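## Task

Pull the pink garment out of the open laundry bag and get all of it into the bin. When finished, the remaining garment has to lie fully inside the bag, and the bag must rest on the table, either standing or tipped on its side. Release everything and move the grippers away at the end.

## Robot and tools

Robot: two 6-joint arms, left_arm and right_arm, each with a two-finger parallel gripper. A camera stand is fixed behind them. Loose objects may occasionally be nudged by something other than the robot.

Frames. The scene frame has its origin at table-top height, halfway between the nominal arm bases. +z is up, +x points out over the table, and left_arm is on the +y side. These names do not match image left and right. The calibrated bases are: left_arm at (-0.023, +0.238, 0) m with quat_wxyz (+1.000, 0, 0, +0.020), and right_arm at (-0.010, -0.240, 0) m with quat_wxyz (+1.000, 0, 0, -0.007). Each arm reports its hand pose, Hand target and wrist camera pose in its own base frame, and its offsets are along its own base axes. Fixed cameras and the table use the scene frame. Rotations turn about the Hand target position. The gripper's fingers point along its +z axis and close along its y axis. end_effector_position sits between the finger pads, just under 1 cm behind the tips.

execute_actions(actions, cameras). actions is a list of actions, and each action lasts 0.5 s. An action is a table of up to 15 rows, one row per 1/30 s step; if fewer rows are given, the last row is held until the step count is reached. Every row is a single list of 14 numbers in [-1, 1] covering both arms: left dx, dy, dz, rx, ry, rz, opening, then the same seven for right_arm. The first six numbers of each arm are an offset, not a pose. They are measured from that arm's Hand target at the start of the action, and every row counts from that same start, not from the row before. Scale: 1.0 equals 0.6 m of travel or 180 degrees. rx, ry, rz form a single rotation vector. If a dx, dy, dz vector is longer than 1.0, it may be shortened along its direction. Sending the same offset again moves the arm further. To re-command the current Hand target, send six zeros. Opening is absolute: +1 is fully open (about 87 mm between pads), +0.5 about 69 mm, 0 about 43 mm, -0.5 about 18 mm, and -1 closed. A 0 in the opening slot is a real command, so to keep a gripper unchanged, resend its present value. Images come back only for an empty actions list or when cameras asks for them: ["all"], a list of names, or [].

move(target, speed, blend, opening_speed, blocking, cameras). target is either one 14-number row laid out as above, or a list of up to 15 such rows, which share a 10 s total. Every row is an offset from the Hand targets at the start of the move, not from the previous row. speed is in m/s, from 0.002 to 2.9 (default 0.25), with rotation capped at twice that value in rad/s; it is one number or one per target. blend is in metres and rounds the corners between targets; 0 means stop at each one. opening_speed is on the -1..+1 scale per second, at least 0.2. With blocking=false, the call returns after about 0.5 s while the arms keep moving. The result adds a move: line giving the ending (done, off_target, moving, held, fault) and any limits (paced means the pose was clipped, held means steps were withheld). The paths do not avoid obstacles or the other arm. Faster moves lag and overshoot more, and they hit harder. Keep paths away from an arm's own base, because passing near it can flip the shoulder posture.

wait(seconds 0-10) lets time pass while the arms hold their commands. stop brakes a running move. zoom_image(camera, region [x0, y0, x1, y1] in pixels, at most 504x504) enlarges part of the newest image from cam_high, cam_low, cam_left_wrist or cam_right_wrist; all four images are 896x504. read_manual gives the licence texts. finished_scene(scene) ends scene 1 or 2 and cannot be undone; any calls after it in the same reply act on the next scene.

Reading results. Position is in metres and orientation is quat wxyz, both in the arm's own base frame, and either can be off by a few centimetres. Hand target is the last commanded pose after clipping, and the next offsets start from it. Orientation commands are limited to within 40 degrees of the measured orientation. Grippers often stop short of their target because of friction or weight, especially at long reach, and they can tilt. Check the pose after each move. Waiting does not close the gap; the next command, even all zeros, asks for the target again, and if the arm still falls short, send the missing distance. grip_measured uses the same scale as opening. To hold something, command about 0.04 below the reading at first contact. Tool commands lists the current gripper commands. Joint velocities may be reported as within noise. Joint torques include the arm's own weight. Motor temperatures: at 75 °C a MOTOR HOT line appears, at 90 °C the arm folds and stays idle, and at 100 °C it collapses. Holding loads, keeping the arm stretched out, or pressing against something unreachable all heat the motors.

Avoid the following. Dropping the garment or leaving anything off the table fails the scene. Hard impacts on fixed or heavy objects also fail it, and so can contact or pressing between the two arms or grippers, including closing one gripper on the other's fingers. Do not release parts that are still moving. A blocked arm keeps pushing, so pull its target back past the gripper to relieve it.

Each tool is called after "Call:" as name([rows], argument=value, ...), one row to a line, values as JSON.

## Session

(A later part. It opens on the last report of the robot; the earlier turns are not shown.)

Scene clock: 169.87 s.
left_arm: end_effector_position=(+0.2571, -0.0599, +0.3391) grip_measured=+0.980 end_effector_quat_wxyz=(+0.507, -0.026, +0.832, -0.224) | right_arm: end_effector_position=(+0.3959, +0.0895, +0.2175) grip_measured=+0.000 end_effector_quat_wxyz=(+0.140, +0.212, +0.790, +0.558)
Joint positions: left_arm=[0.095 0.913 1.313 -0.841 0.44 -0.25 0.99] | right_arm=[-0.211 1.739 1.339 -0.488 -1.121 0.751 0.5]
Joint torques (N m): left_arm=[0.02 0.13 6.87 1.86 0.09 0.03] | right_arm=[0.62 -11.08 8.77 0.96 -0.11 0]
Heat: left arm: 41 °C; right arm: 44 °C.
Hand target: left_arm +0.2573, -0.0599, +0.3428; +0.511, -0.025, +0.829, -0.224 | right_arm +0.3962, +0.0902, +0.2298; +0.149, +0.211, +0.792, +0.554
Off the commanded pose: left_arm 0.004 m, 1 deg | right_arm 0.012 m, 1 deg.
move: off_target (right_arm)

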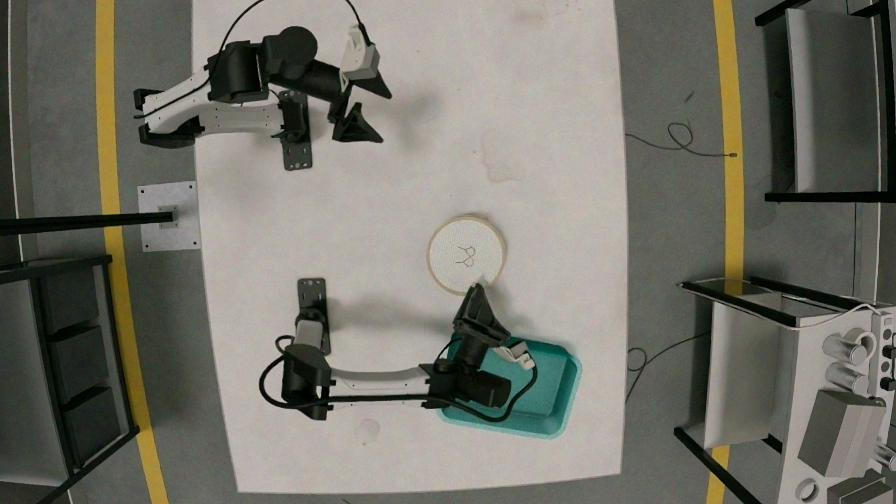

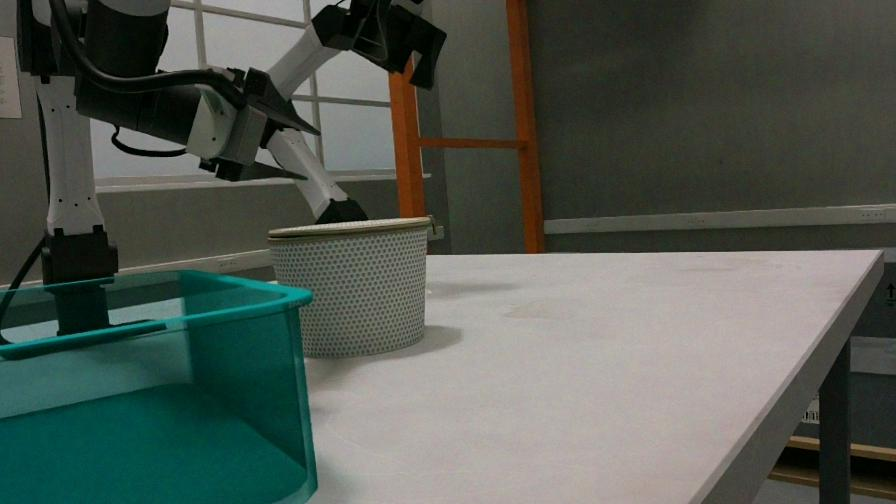

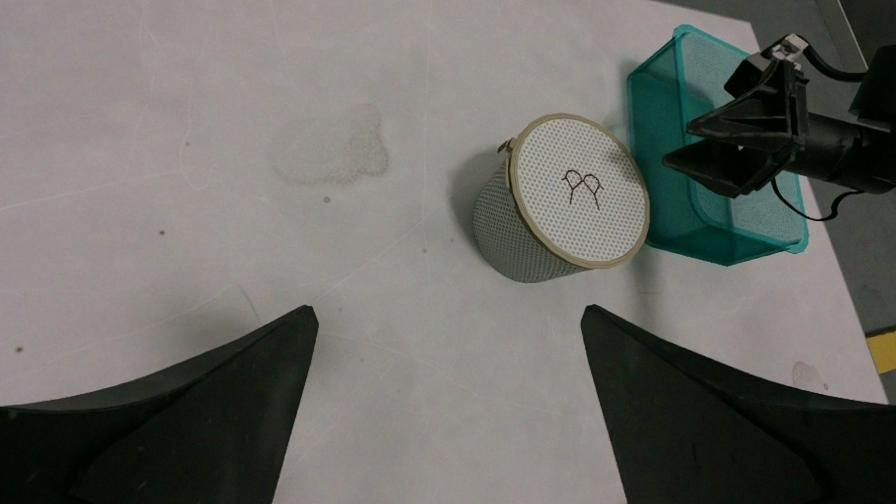

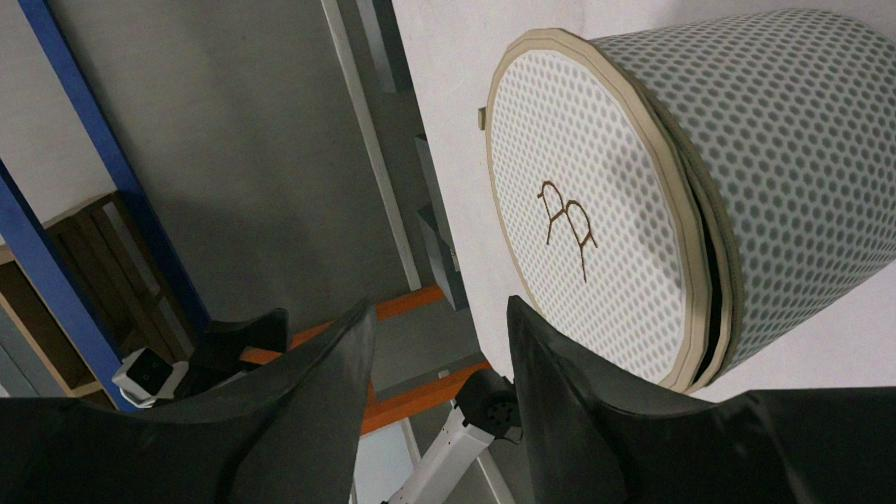

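Call:
move([
  [0,0,0,0,0,0,1,-0.068,-0.167,0,0,0,0,0],
  [0,0,0,0,0,0,1,-0.044,-0.117,-0.107,0,0,0,0],
], cameras=["cam_low","cam_right_wrist"], speed=0.2)

Call:
zoom_image(camera="cam_low", region=[120, 160, 400, 320])

Call:
zoom_image(camera="cam_right_wrist", region=[340, 100, 640, 400])

Scene clock: 178.50 s.
left_arm: end_effector_position=(+0.2571, -0.0599, +0.3391) grip_measured=+0.980 end_effector_quat_wxyz=(+0.507, -0.026, +0.832, -0.224) | right_arm: end_effector_position=(+0.3702, +0.0203, +0.1649) grip_measured=+0.000 end_effector_quat_wxyz=(+0.144, +0.210, +0.789, +0.559)
Joint positions: left_arm=[0.095 0.913 1.313 -0.841 0.44 -0.25 0.99] | right_arm=[-0.418 1.86 1.331 -0.782 -1.218 0.284 0.5]
Joint torques (N m): left_arm=[0.02 0.12 6.83 1.85 0.08 0.02] | right_arm=[0.29 -10.7 5.31 0.76 -0.26 -0.01]
Heat: left arm: 41 °C; right arm: 45 °C.
Hand target: left_arm +0.2573, -0.0599, +0.3428; +0.511, -0.025, +0.829, -0.224 | right_arm +0.3698, +0.0201, +0.1654; +0.149, +0.211, +0.792, +0.554
Off the commanded pose: left_arm 0.004 m, 1 deg | right_arm 0.001 m, 1 deg.
move: done
Images, in order (width x height): cam_low 896x504, cam_right_wrist 896x504.

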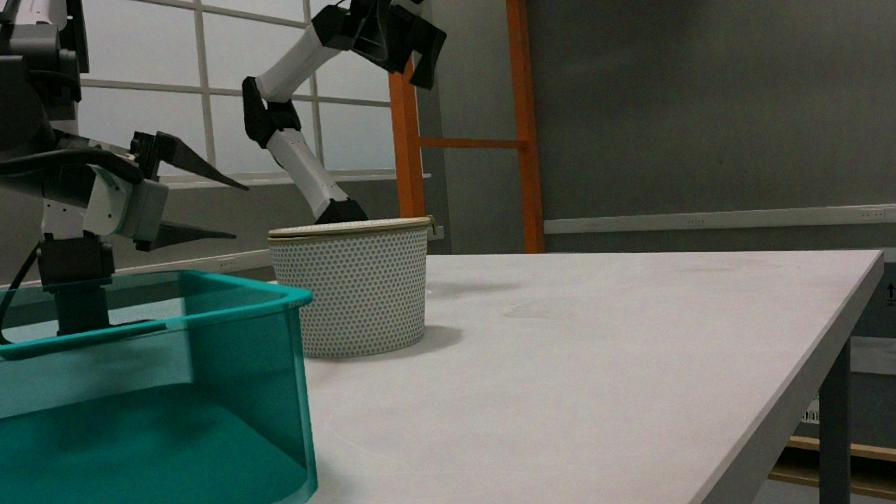

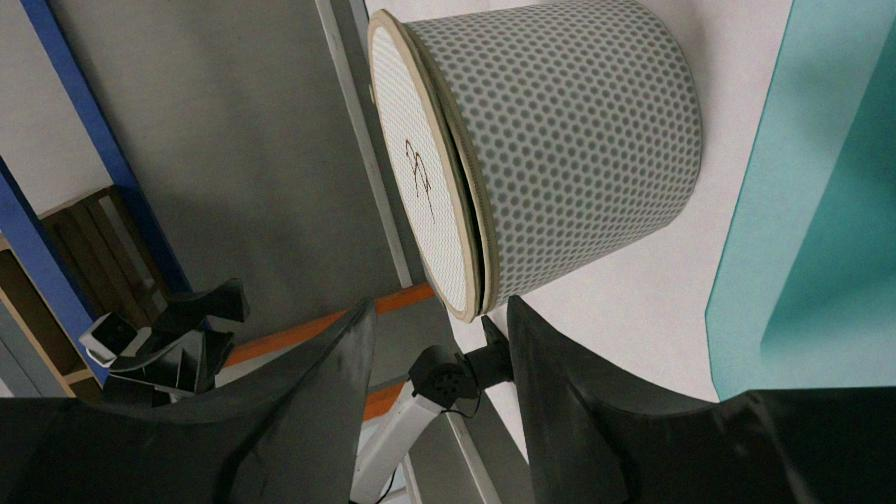

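Scaled by 1.800 from the camera's 896x504 image, which has a finer 1280x720 frame.

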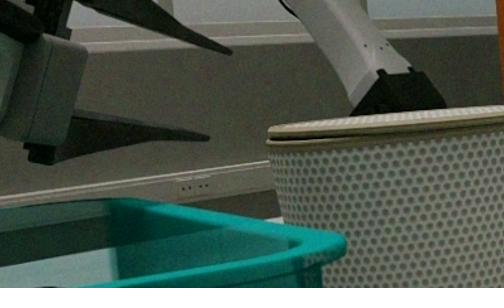

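Scaled by 1.680 from the camera's 896x504 image, which has a finer 1280x720 frame.

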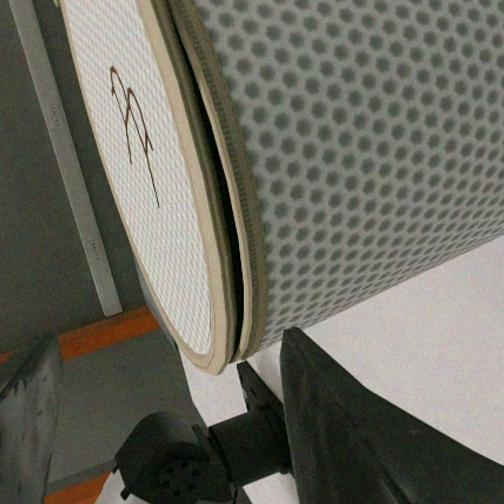

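Call:
move([
  [0,0,0,0,0,0,1,0.0,0.0,-0.006,0,0,0,0],
  [0,0,0,0,0,0,1,0.046,0.08,-0.005,0,0,0,0],
], cameras=["cam_low","cam_right_wrist"], speed=0.1)

Call:
zoom_image(camera="cam_right_wrist", region=[340, 100, 640, 400])

Scene clock: 187.83 s.
left_arm: end_effector_position=(+0.2571, -0.0599, +0.3391) grip_measured=+0.980 end_effector_quat_wxyz=(+0.507, -0.026, +0.832, -0.224) | right_arm: end_effector_position=(+0.3979, +0.0674, +0.1552) grip_measured=+0.000 end_effector_quat_wxyz=(+0.135, +0.215, +0.790, +0.559)
Joint positions: left_arm=[0.095 0.913 1.313 -0.841 0.44 -0.25 0.99] | right_arm=[-0.269 1.851 1.241 -0.391 -1.156 0.639 0.5]
Joint torques (N m): left_arm=[0.02 0.1 6.86 1.85 0.08 0.03] | right_arm=[0.54 -12.55 5.52 1.14 -0.16 0.01]
Heat: left arm: 41 °C; right arm: 45 °C.
Hand target: left_arm +0.2573, -0.0599, +0.3428; +0.511, -0.025, +0.829, -0.224 | right_arm +0.3974, +0.0680, +0.1625; +0.149, +0.211, +0.792, +0.554
Off the commanded pose: left_arm 0.004 m, 1 deg | right_arm 0.007 m, 2 deg.
move: done
Images, in order (width x height): cam_low 896x504, cam_right_wrist 896x504.

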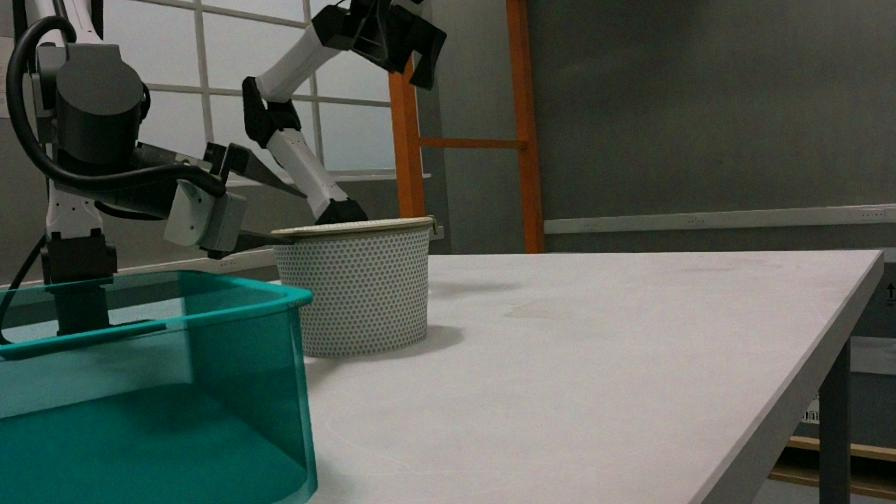

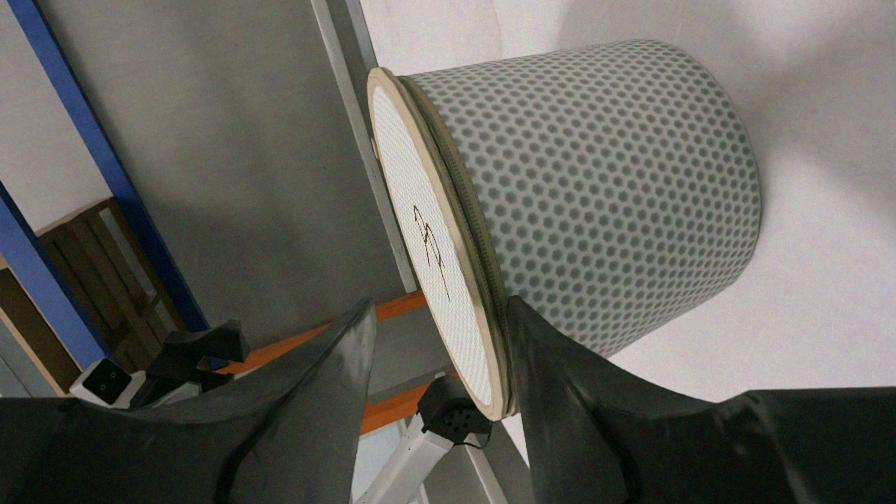

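Scaled by 1.680 from the camera's 896x504 image, which has a finer 1280x720 frame.

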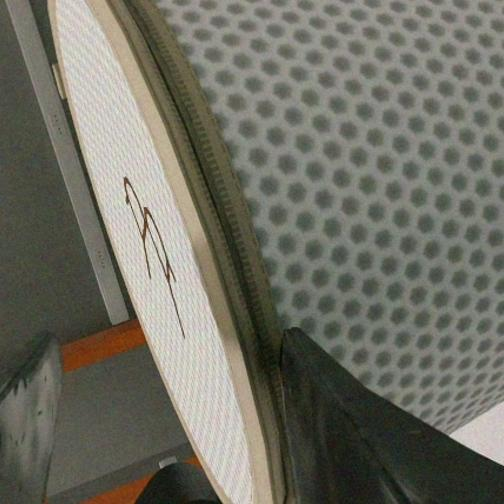

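Call:
move([
  [0,0,0,0,0,0,1,-0.04,-0.07,0.0,0,0,0,0],
  [0,0,0,0,0,0,1,-0.04,-0.07,0.010,0,0,0,0],
  [0,0,0,0,0,0,1,-0.01,-0.016,0.010,0,0,0,0],
  [0,0,0,0,0,0,1,0.012,0.022,0.010,0,0,0,0],
], cameras=["cam_low","cam_right_wrist"], speed=0.1)

Call:
zoom_image(camera="cam_right_wrist", region=[340, 100, 640, 400])

Scene clock: 196.10 s.
left_arm: end_effector_position=(+0.2571, -0.0599, +0.3391) grip_measured=+0.980 end_effector_quat_wxyz=(+0.507, -0.026, +0.832, -0.224) | right_arm: end_effector_position=(+0.4047, +0.0820, +0.1625) grip_measured=+0.000 end_effector_quat_wxyz=(+0.136, +0.212, +0.791, +0.558)
Joint positions: left_arm=[0.095 0.913 1.313 -0.841 0.44 -0.25 0.99] | right_arm=[-0.225 1.841 1.247 -0.335 -1.131 0.714 0.5]
Joint torques (N m): left_arm=[0.03 0.12 6.87 1.85 0.09 0.03] | right_arm=[0.24 -12.08 5.67 1.23 -0.14 0.06]
Heat: left arm: 41 °C; right arm: 47 °C.
Hand target: left_arm +0.2573, -0.0599, +0.3428; +0.511, -0.025, +0.829, -0.224 | right_arm +0.4046, +0.0812, +0.1686; +0.149, +0.211, +0.792, +0.554
Off the commanded pose: left_arm 0.004 m, 1 deg | right_arm 0.006 m, 2 deg.
move: done
Images, in order (width x height): cam_low 896x504, cam_right_wrist 896x504.

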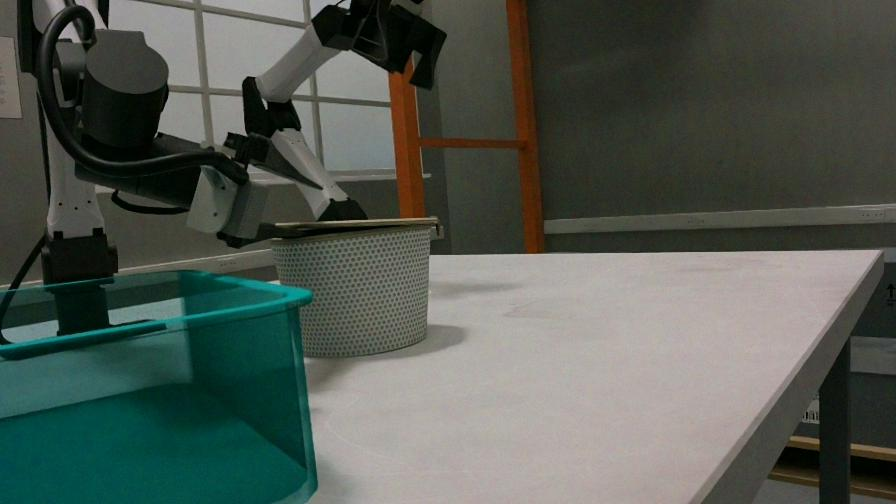

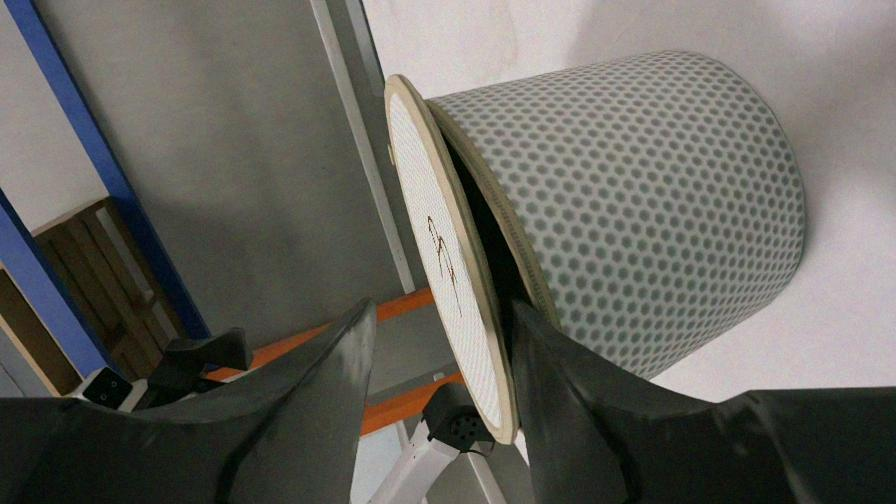

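Scaled by 1.680 from the camera's 896x504 image, which has a finer 1280x720 frame.

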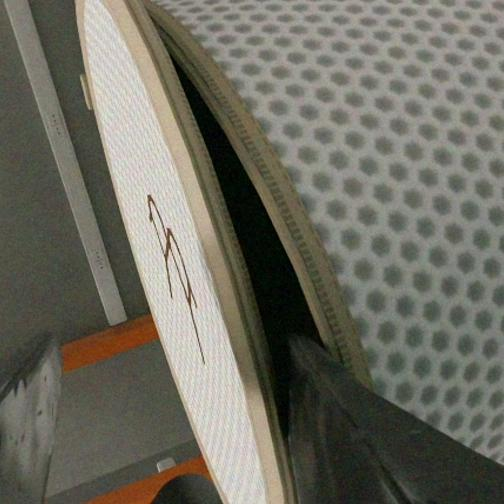

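Call:
move([
  [0,0,0,0,0,0,1,0.017,0.028,0.012,0,0,0,0],
  [0,0,0,0,0,0,1,0.025,0.065,0.152,0,0,0,0],
  [0,0,0,0,0,0,1,0.025,0.065,0.152,0,0,0,1],
], cameras=["all"], speed=0.1)

Scene clock: 207.83 s.
left_arm: end_effector_position=(+0.2571, -0.0599, +0.3391) grip_measured=+0.980 end_effector_quat_wxyz=(+0.507, -0.026, +0.832, -0.224) | right_arm: end_effector_position=(+0.4201, +0.1191, +0.2438) grip_measured=+1.000 end_effector_quat_wxyz=(+0.136, +0.215, +0.791, +0.556)
Joint positions: left_arm=[0.095 0.913 1.313 -0.841 0.44 -0.25 0.99] | right_arm=[-0.12 1.78 1.474 -0.469 -1.055 0.89 1]
Joint torques (N m): left_arm=[0.02 0.12 6.84 1.85 0.08 0.02] | right_arm=[0.64 -11.78 9.39 1.09 -0.09 0.02]
Heat: left arm: 41 °C; right arm: 50 °C.
Hand target: left_arm +0.2573, -0.0599, +0.3428; +0.511, -0.025, +0.829, -0.224 | right_arm +0.4196, +0.1202, +0.2596; +0.149, +0.211, +0.792, +0.554
Off the commanded pose: left_arm 0.004 m, 1 deg | right_arm 0.016 m, 2 deg.
move: off_target (right_arm); target 3's new opening was sent with right_arm's hand 0.016 m and 2 deg from that target

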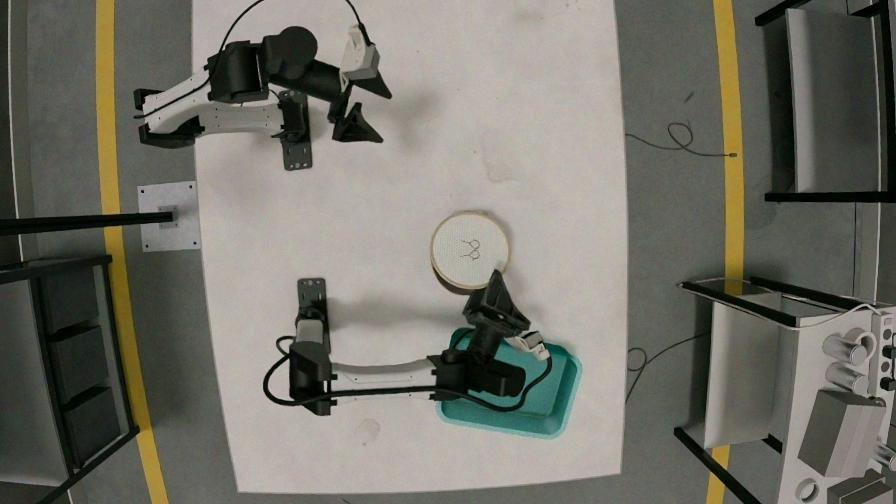

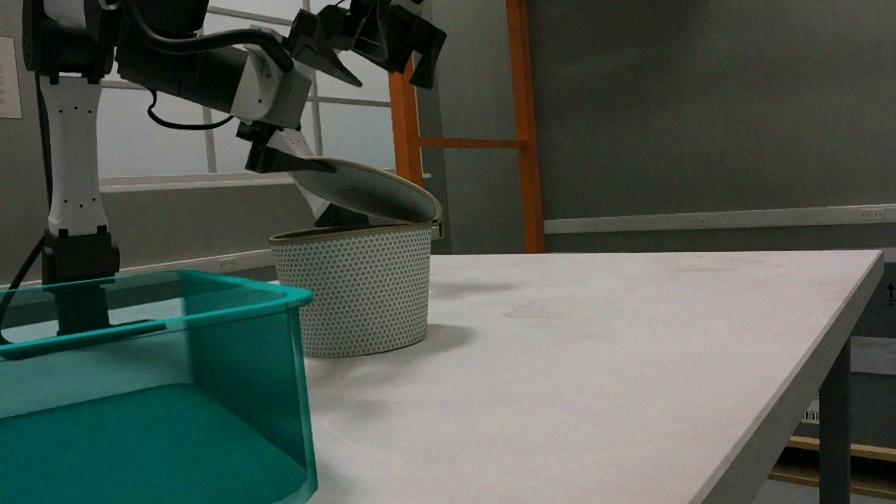

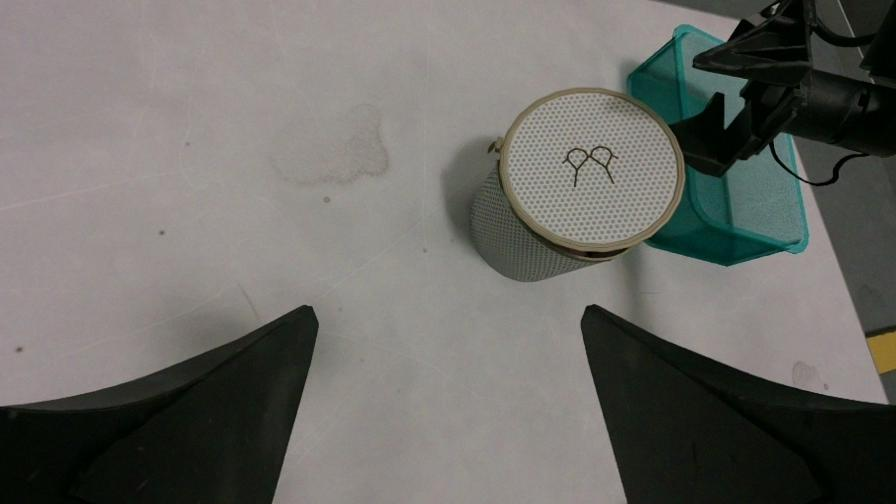

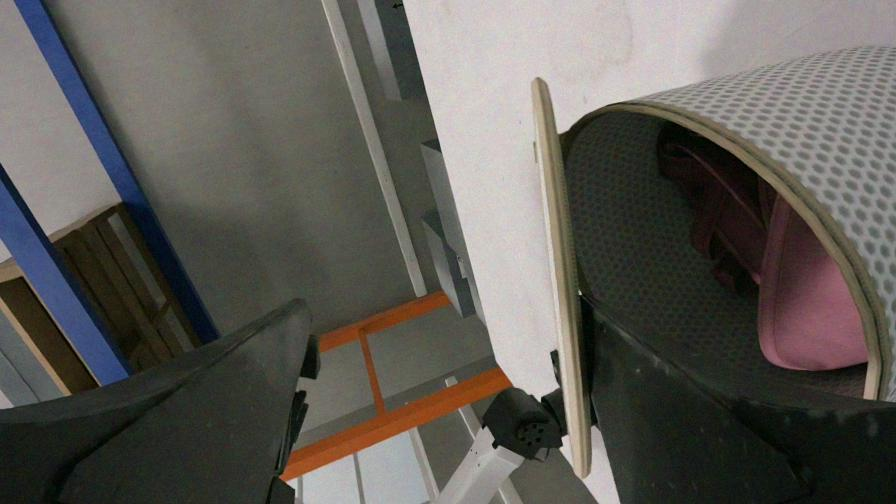

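Call:
move([
  [0,0,0,0,0,0,1,0.013,0.072,0.067,0,0,0,1],
  [0,0,0,0,0,0,1,0.028,0.158,0.1,0,0,0,1],
  [0,0,0,0,0,0,1,0.045,0.25,0.085,0,0,0,1],
  [0,0,0,0,0,0,1,0.058,0.31,0.045,0,0,0,1],
], cameras=["all"], speed=0.1, blend=[0.015,0.015,0.015,0])

Scene clock: 216.10 s.
left_arm: end_effector_position=(+0.2571, -0.0599, +0.3391) grip_measured=+0.980 end_effector_quat_wxyz=(+0.507, -0.026, +0.832, -0.224) | right_arm: end_effector_position=(+0.4471, +0.3047, +0.2853) grip_measured=+1.000 end_effector_quat_wxyz=(+0.141, +0.207, +0.795, +0.552)
Joint positions: left_arm=[0.095 0.913 1.313 -0.841 0.44 -0.25 0.99] | right_arm=[0.335 1.919 1.75 -0.297 -0.676 1.27 1]
Joint torques (N m): left_arm=[0.02 0.09 6.86 1.86 0.09 0.03] | right_arm=[0.39 -9.8 8.85 1.76 0.08 0.02]
Heat: left arm: 41 °C; right arm: 50 °C.
Hand target: left_arm +0.2573, -0.0599, +0.3428; +0.511, -0.025, +0.829, -0.224 | right_arm +0.4543, +0.3063, +0.2866; +0.149, +0.211, +0.792, +0.554
Off the commanded pose: left_arm 0.004 m, 1 deg | right_arm 0.008 m, 1 deg.
move: done

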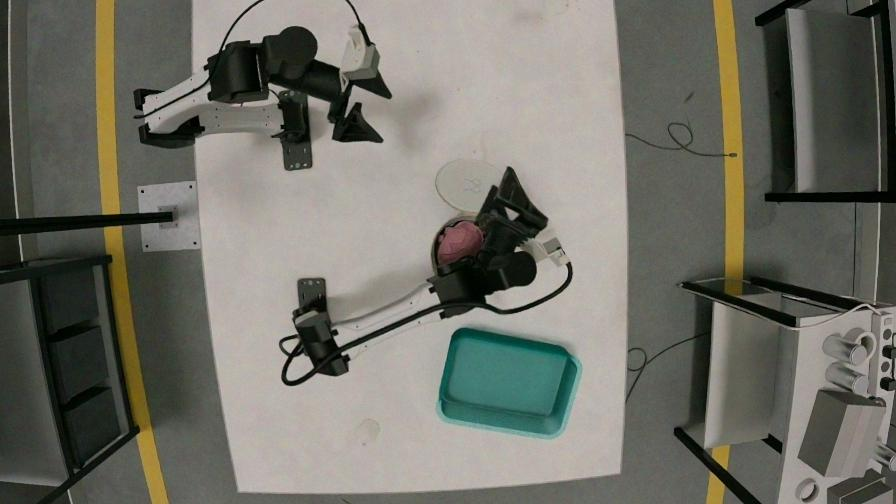

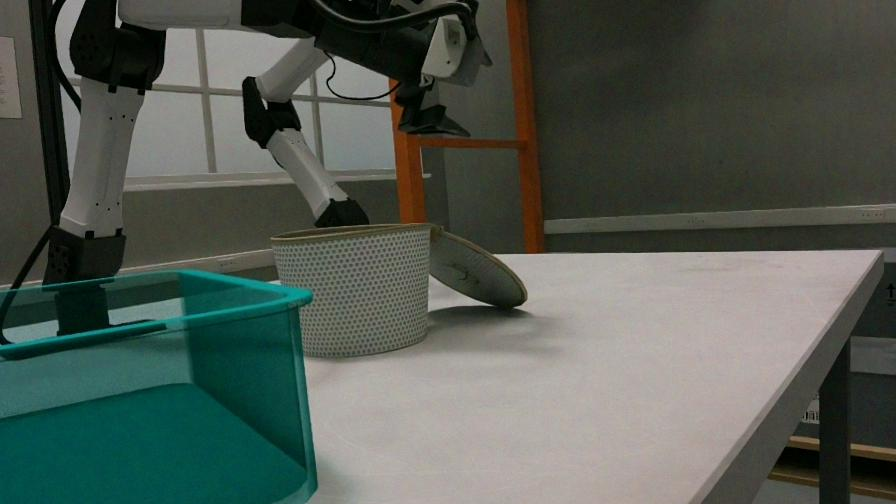

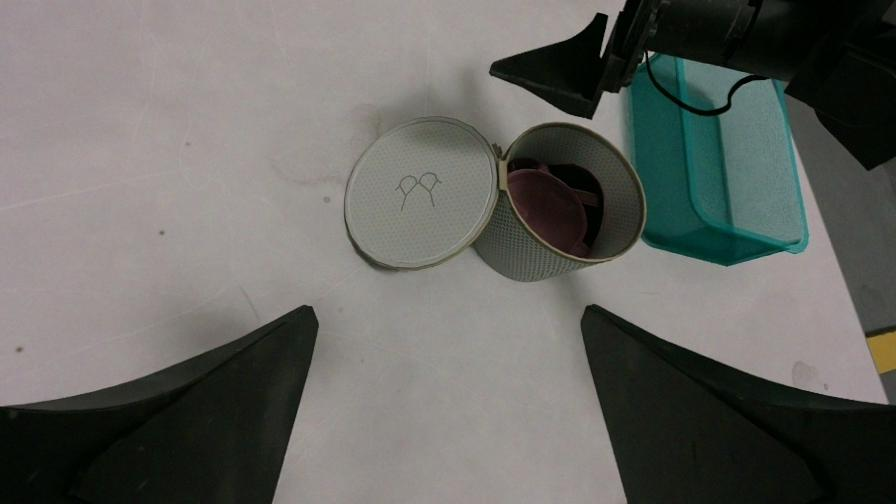

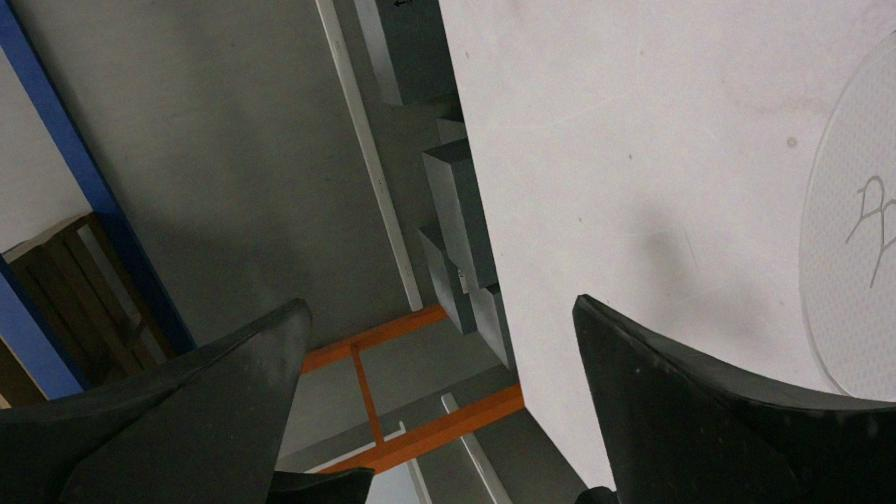

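Call:
zoom_image(camera="cam_left_wrist", region=[470, 110, 670, 290])

Call:
zoom_image(camera="cam_high", region=[400, 190, 520, 290])

Scaled by 2.520 from the camera's 896x504 image, which has a finer 1280x720 frame.

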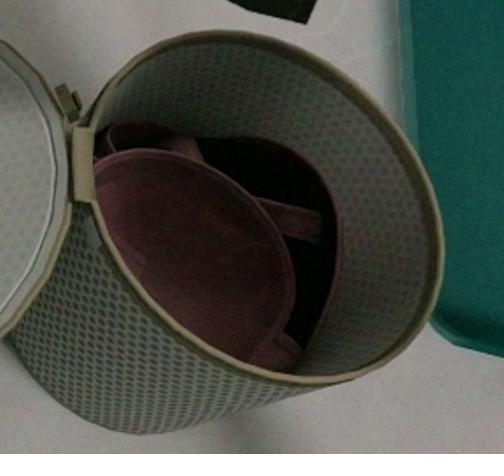

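Scaled by 4.200 from the camera's 896x504 image, which has a finer 1280x720 frame.

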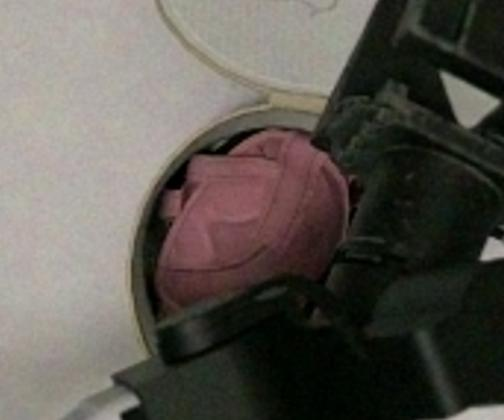

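Call:
move([
  [0,0,0,0,0,0,1,-0.05,-0.1,0.08,-0.2,-0.04,0.07,1],
  [0,0,0,0,0,0,1,-0.115,-0.31,-0.03,-0.395,-0.08,0.143,1],
], cameras=["all"], speed=0.3, blend=[0.03,0])

Call:
zoom_image(camera="cam_high", region=[400, 190, 520, 290])

Scene clock: 244.97 s.
left_arm: end_effector_position=(+0.2571, -0.0599, +0.3391) grip_measured=+0.980 end_effector_quat_wxyz=(+0.507, -0.026, +0.832, -0.224) | right_arm: end_effector_position=(+0.3933, +0.1271, +0.2590) grip_measured=+1.000 end_effector_quat_wxyz=(+0.216, -0.147, +0.964, +0.043)
Joint positions: left_arm=[0.095 0.913 1.313 -0.841 0.44 -0.25 0.99] | right_arm=[0.304 2.068 2.498 -1.556 -0.02 0.006 1]
Joint torques (N m): left_arm=[0.02 0.1 6.86 1.86 0.09 0.02] | right_arm=[0.12 -13.61 4.68 0.86 0.22 -0.11]
Motor temperatures (°C): left_arm=[21 27 34 41 19 20 20] | right_arm=[19 48 42 29 22 23 20]
Heat: left arm: 41 °C; right arm: 48 °C.
Hand target: left_arm +0.2573, -0.0599, +0.3428; +0.511, -0.025, +0.829, -0.224 | right_arm +0.3854, +0.1202, +0.2686; +0.215, -0.150, +0.964, +0.034
Off the commanded pose: left_arm 0.004 m, 1 deg | right_arm 0.014 m, 1 deg.
joint sent to its limit (right arm) — joint 4 (wrist pitch), lower limit. The joint targets still meet the commanded pose.
move: off_target (right_arm)

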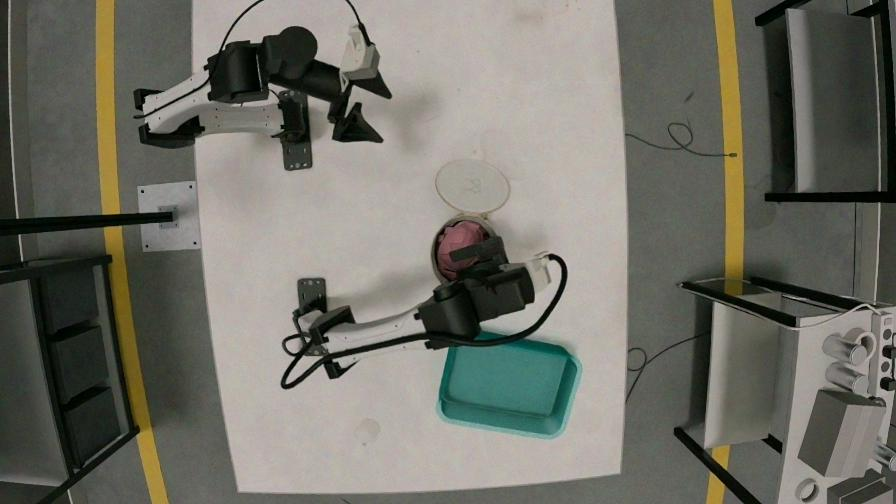

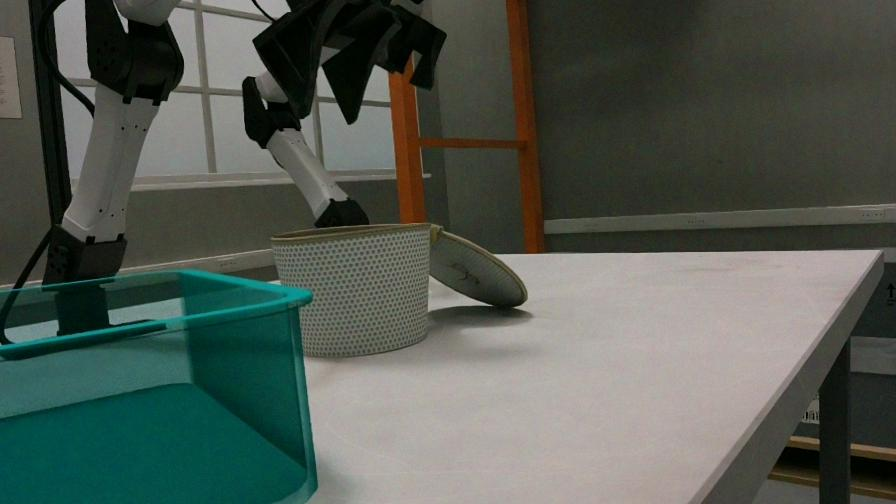

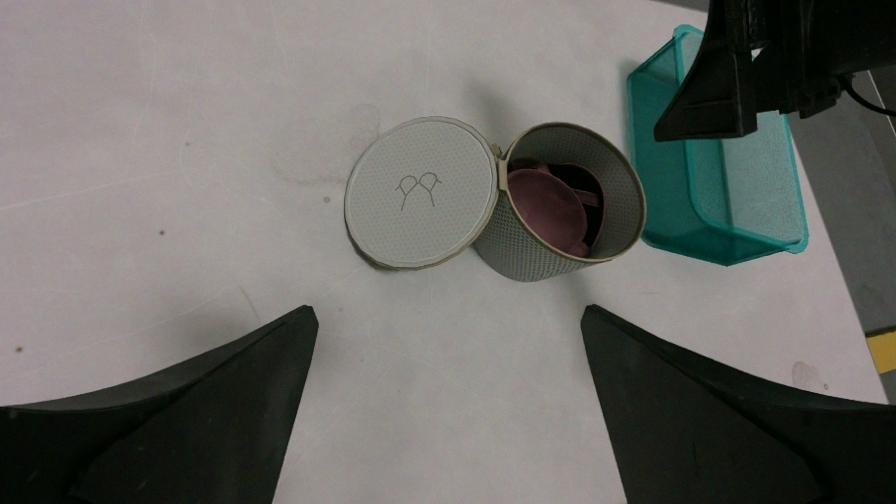

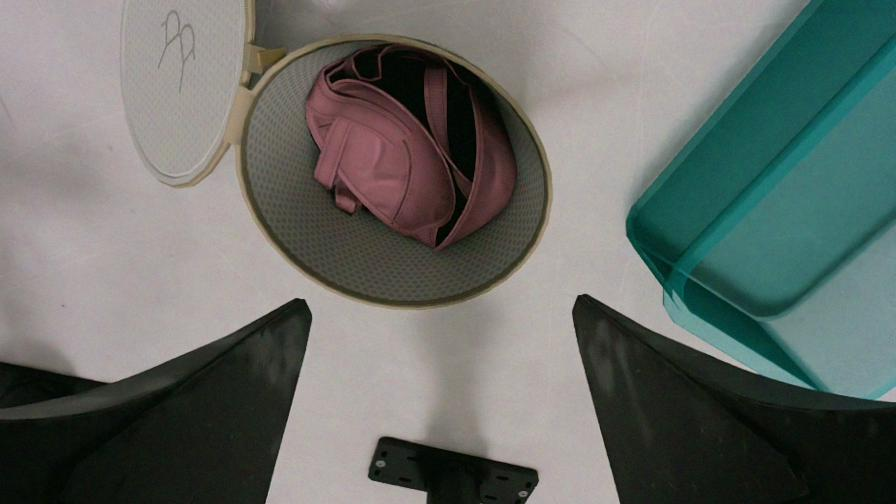

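Scaled by 4.200 from the camera's 896x504 image, which has a finer 1280x720 frame.

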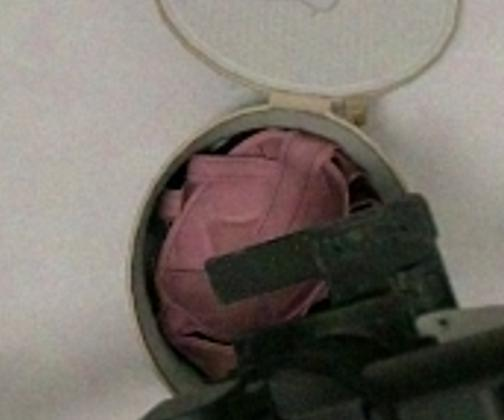

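Call:
zoom_image(camera="cam_right_wrist", region=[220, 20, 570, 320])

Scaled by 1.440 from the camera's 896x504 image, which has a finer 1280x720 frame.

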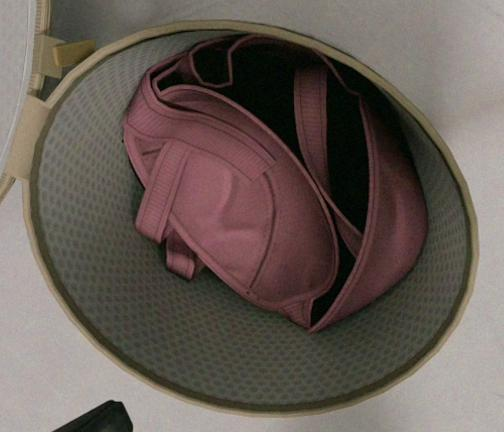

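Call:
move([
  [0,0,0,0,0,0,1,-0.066,0.103,-0.148,0,0,0,0.3],
  [0,0,0,0,0,0,1,-0.02,0.118,-0.25,0,0,0,0.3],
], cameras=["cam_left_wrist","cam_right_wrist"], speed=[0.25,0.12])

Call:
zoom_image(camera="cam_left_wrist", region=[470, 60, 720, 290])

Scene clock: 273.53 s.
left_arm: end_effector_position=(+0.2571, -0.0599, +0.3391) grip_measured=+0.980 end_effector_quat_wxyz=(+0.507, -0.026, +0.832, -0.224) | right_arm: end_effector_position=(+0.3690, +0.1940, +0.1234) grip_measured=+0.300 end_effector_quat_wxyz=(+0.213, -0.153, +0.964, +0.040)
Joint positions: left_arm=[0.095 0.913 1.313 -0.841 0.44 -0.25 0.99] | right_arm=[0.495 1.868 1.632 -0.902 0.065 0.166 0.65]
Joint torques (N m): left_arm=[-0.02 0.12 6.84 1.85 0.09 0.02] | right_arm=[-0.29 -9.16 6.3 1.13 0.21 -0.04]
Heat: left arm: 41 °C; right arm: 49 °C.
Hand target: left_arm +0.2573, -0.0599, +0.3428; +0.511, -0.025, +0.829, -0.224 | right_arm +0.3734, +0.1910, +0.1188; +0.215, -0.150, +0.964, +0.034
Off the commanded pose: left_arm 0.004 m, 1 deg | right_arm 0.007 m, 1 deg.
move: done
Images, in order (width x height): cam_left_wrist 896x504, cam_right_wrist 896x504.

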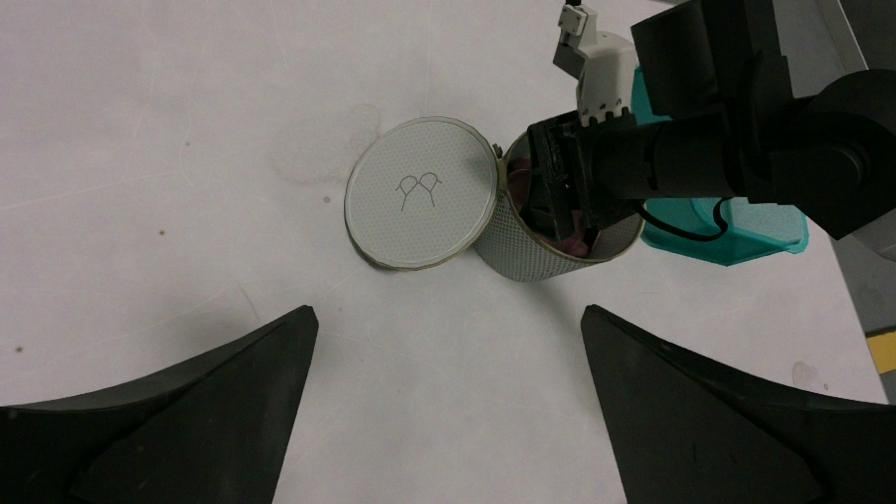

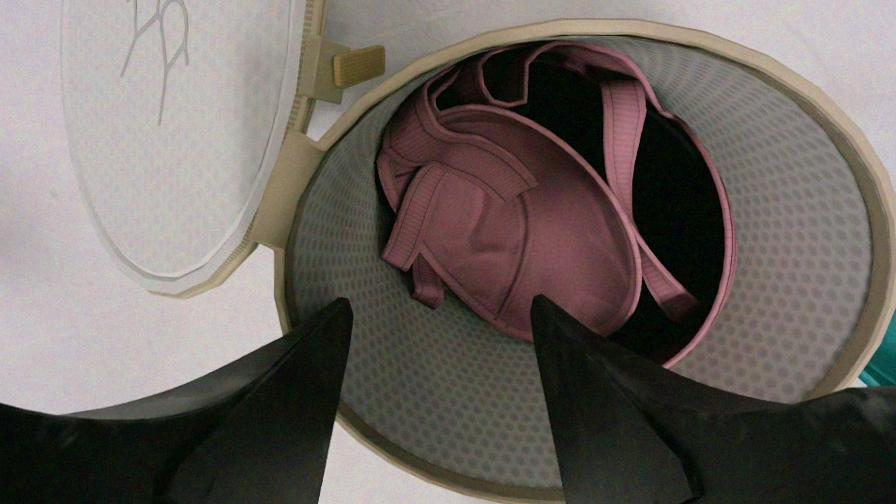

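Scaled by 2.016 from the camera's 896x504 image, which has a finer 1280x720 frame.

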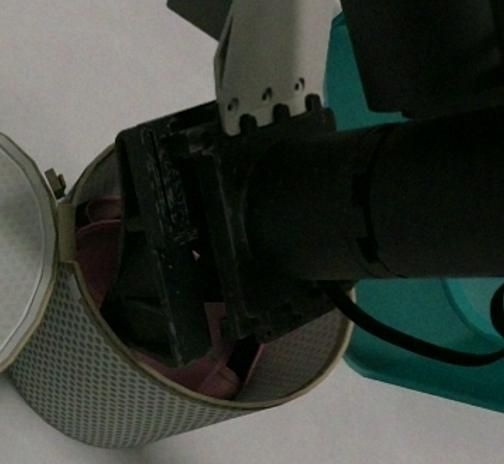

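Call:
move([
  [0,0,0,0,0,0,1,0.008,0.013,-0.09,0,0,0,0.05],
], cameras=["cam_right_wrist"], speed=0.1)

Scene clock: 295.73 s.
left_arm: end_effector_position=(+0.2571, -0.0599, +0.3391) grip_measured=+0.980 end_effector_quat_wxyz=(+0.507, -0.026, +0.832, -0.224) | right_arm: end_effector_position=(+0.3774, +0.1981, +0.0715) grip_measured=+0.050 end_effector_quat_wxyz=(+0.216, -0.152, +0.964, +0.039)
Joint positions: left_arm=[0.095 0.913 1.313 -0.841 0.44 -0.25 0.99] | right_arm=[0.495 1.918 1.491 -0.707 0.068 0.166 0.525]
Joint torques (N m): left_arm=[-0.01 0.09 6.86 1.86 0.08 0.03] | right_arm=[0.68 -9.21 5.98 1.09 0.24 0.07]
Heat: left arm: 41 °C; right arm: 48 °C.
Hand target: left_arm +0.2573, -0.0599, +0.3428; +0.511, -0.025, +0.829, -0.224 | right_arm +0.3783, +0.1988, +0.0647; +0.215, -0.150, +0.964, +0.034
Off the commanded pose: left_arm 0.004 m, 1 deg | right_arm 0.007 m, 1 deg.
move: done
Images, in order (width x height): cam_right_wrist 896x504.

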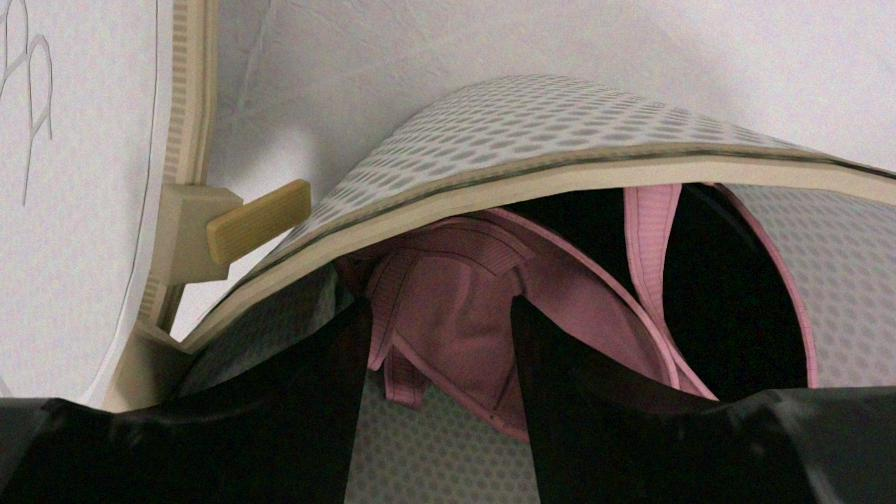

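Call:
move([
  [0,0,0,0,0,0,1,0.015,0.006,-0.045,0,0,0,0.05],
  [0,0,0,0,0,0,1,0.015,0.006,-0.045,0,0,0,-1],
], cameras=["cam_right_wrist"], speed=0.08, opening_speed=1.0)

Scene clock: 301.03 s.
left_arm: end_effector_position=(+0.2571, -0.0599, +0.3391) grip_measured=+0.980 end_effector_quat_wxyz=(+0.507, -0.026, +0.832, -0.224) | right_arm: end_effector_position=(+0.3887, +0.2042, +0.0500) grip_measured=-0.898 end_effector_quat_wxyz=(+0.224, -0.152, +0.962, +0.042)
Joint positions: left_arm=[0.095 0.913 1.313 -0.841 0.44 -0.25 0.99] | right_arm=[0.495 1.97 1.471 -0.617 0.068 0.166 0.051]
Joint torques (N m): left_arm=[0.02 0.06 6.86 1.86 0.09 0.03] | right_arm=[0.47 -8.8 5.55 1.13 0.23 0.04]
Heat: left arm: 41 °C; right arm: 48 °C.
Hand target: left_arm +0.2573, -0.0599, +0.3428; +0.511, -0.025, +0.829, -0.224 | right_arm +0.3872, +0.2024, +0.0377; +0.215, -0.150, +0.964, +0.034
Off the commanded pose: left_arm 0.004 m, 1 deg | right_arm 0.013 m, 1 deg.
move: off_target (right_arm); target 2's new opening was sent with right_arm's hand 0.012 m and 1 deg from that target
Images, in order (width x height): cam_right_wrist 896x504.

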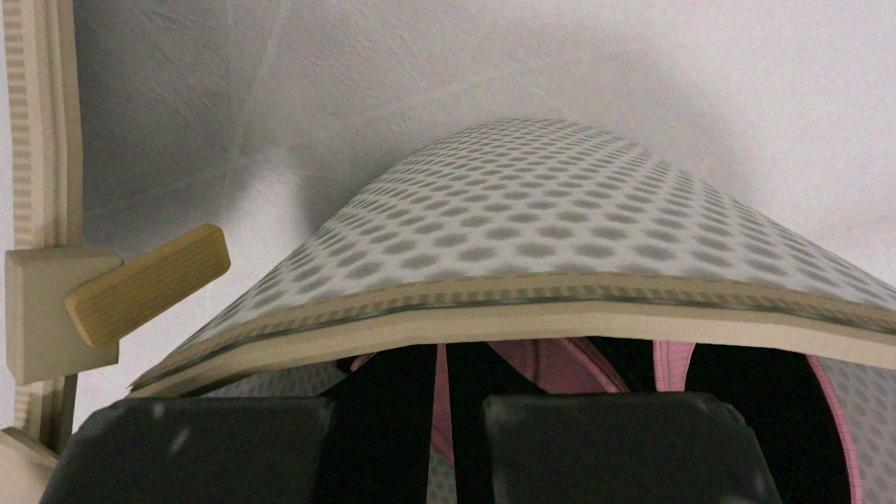

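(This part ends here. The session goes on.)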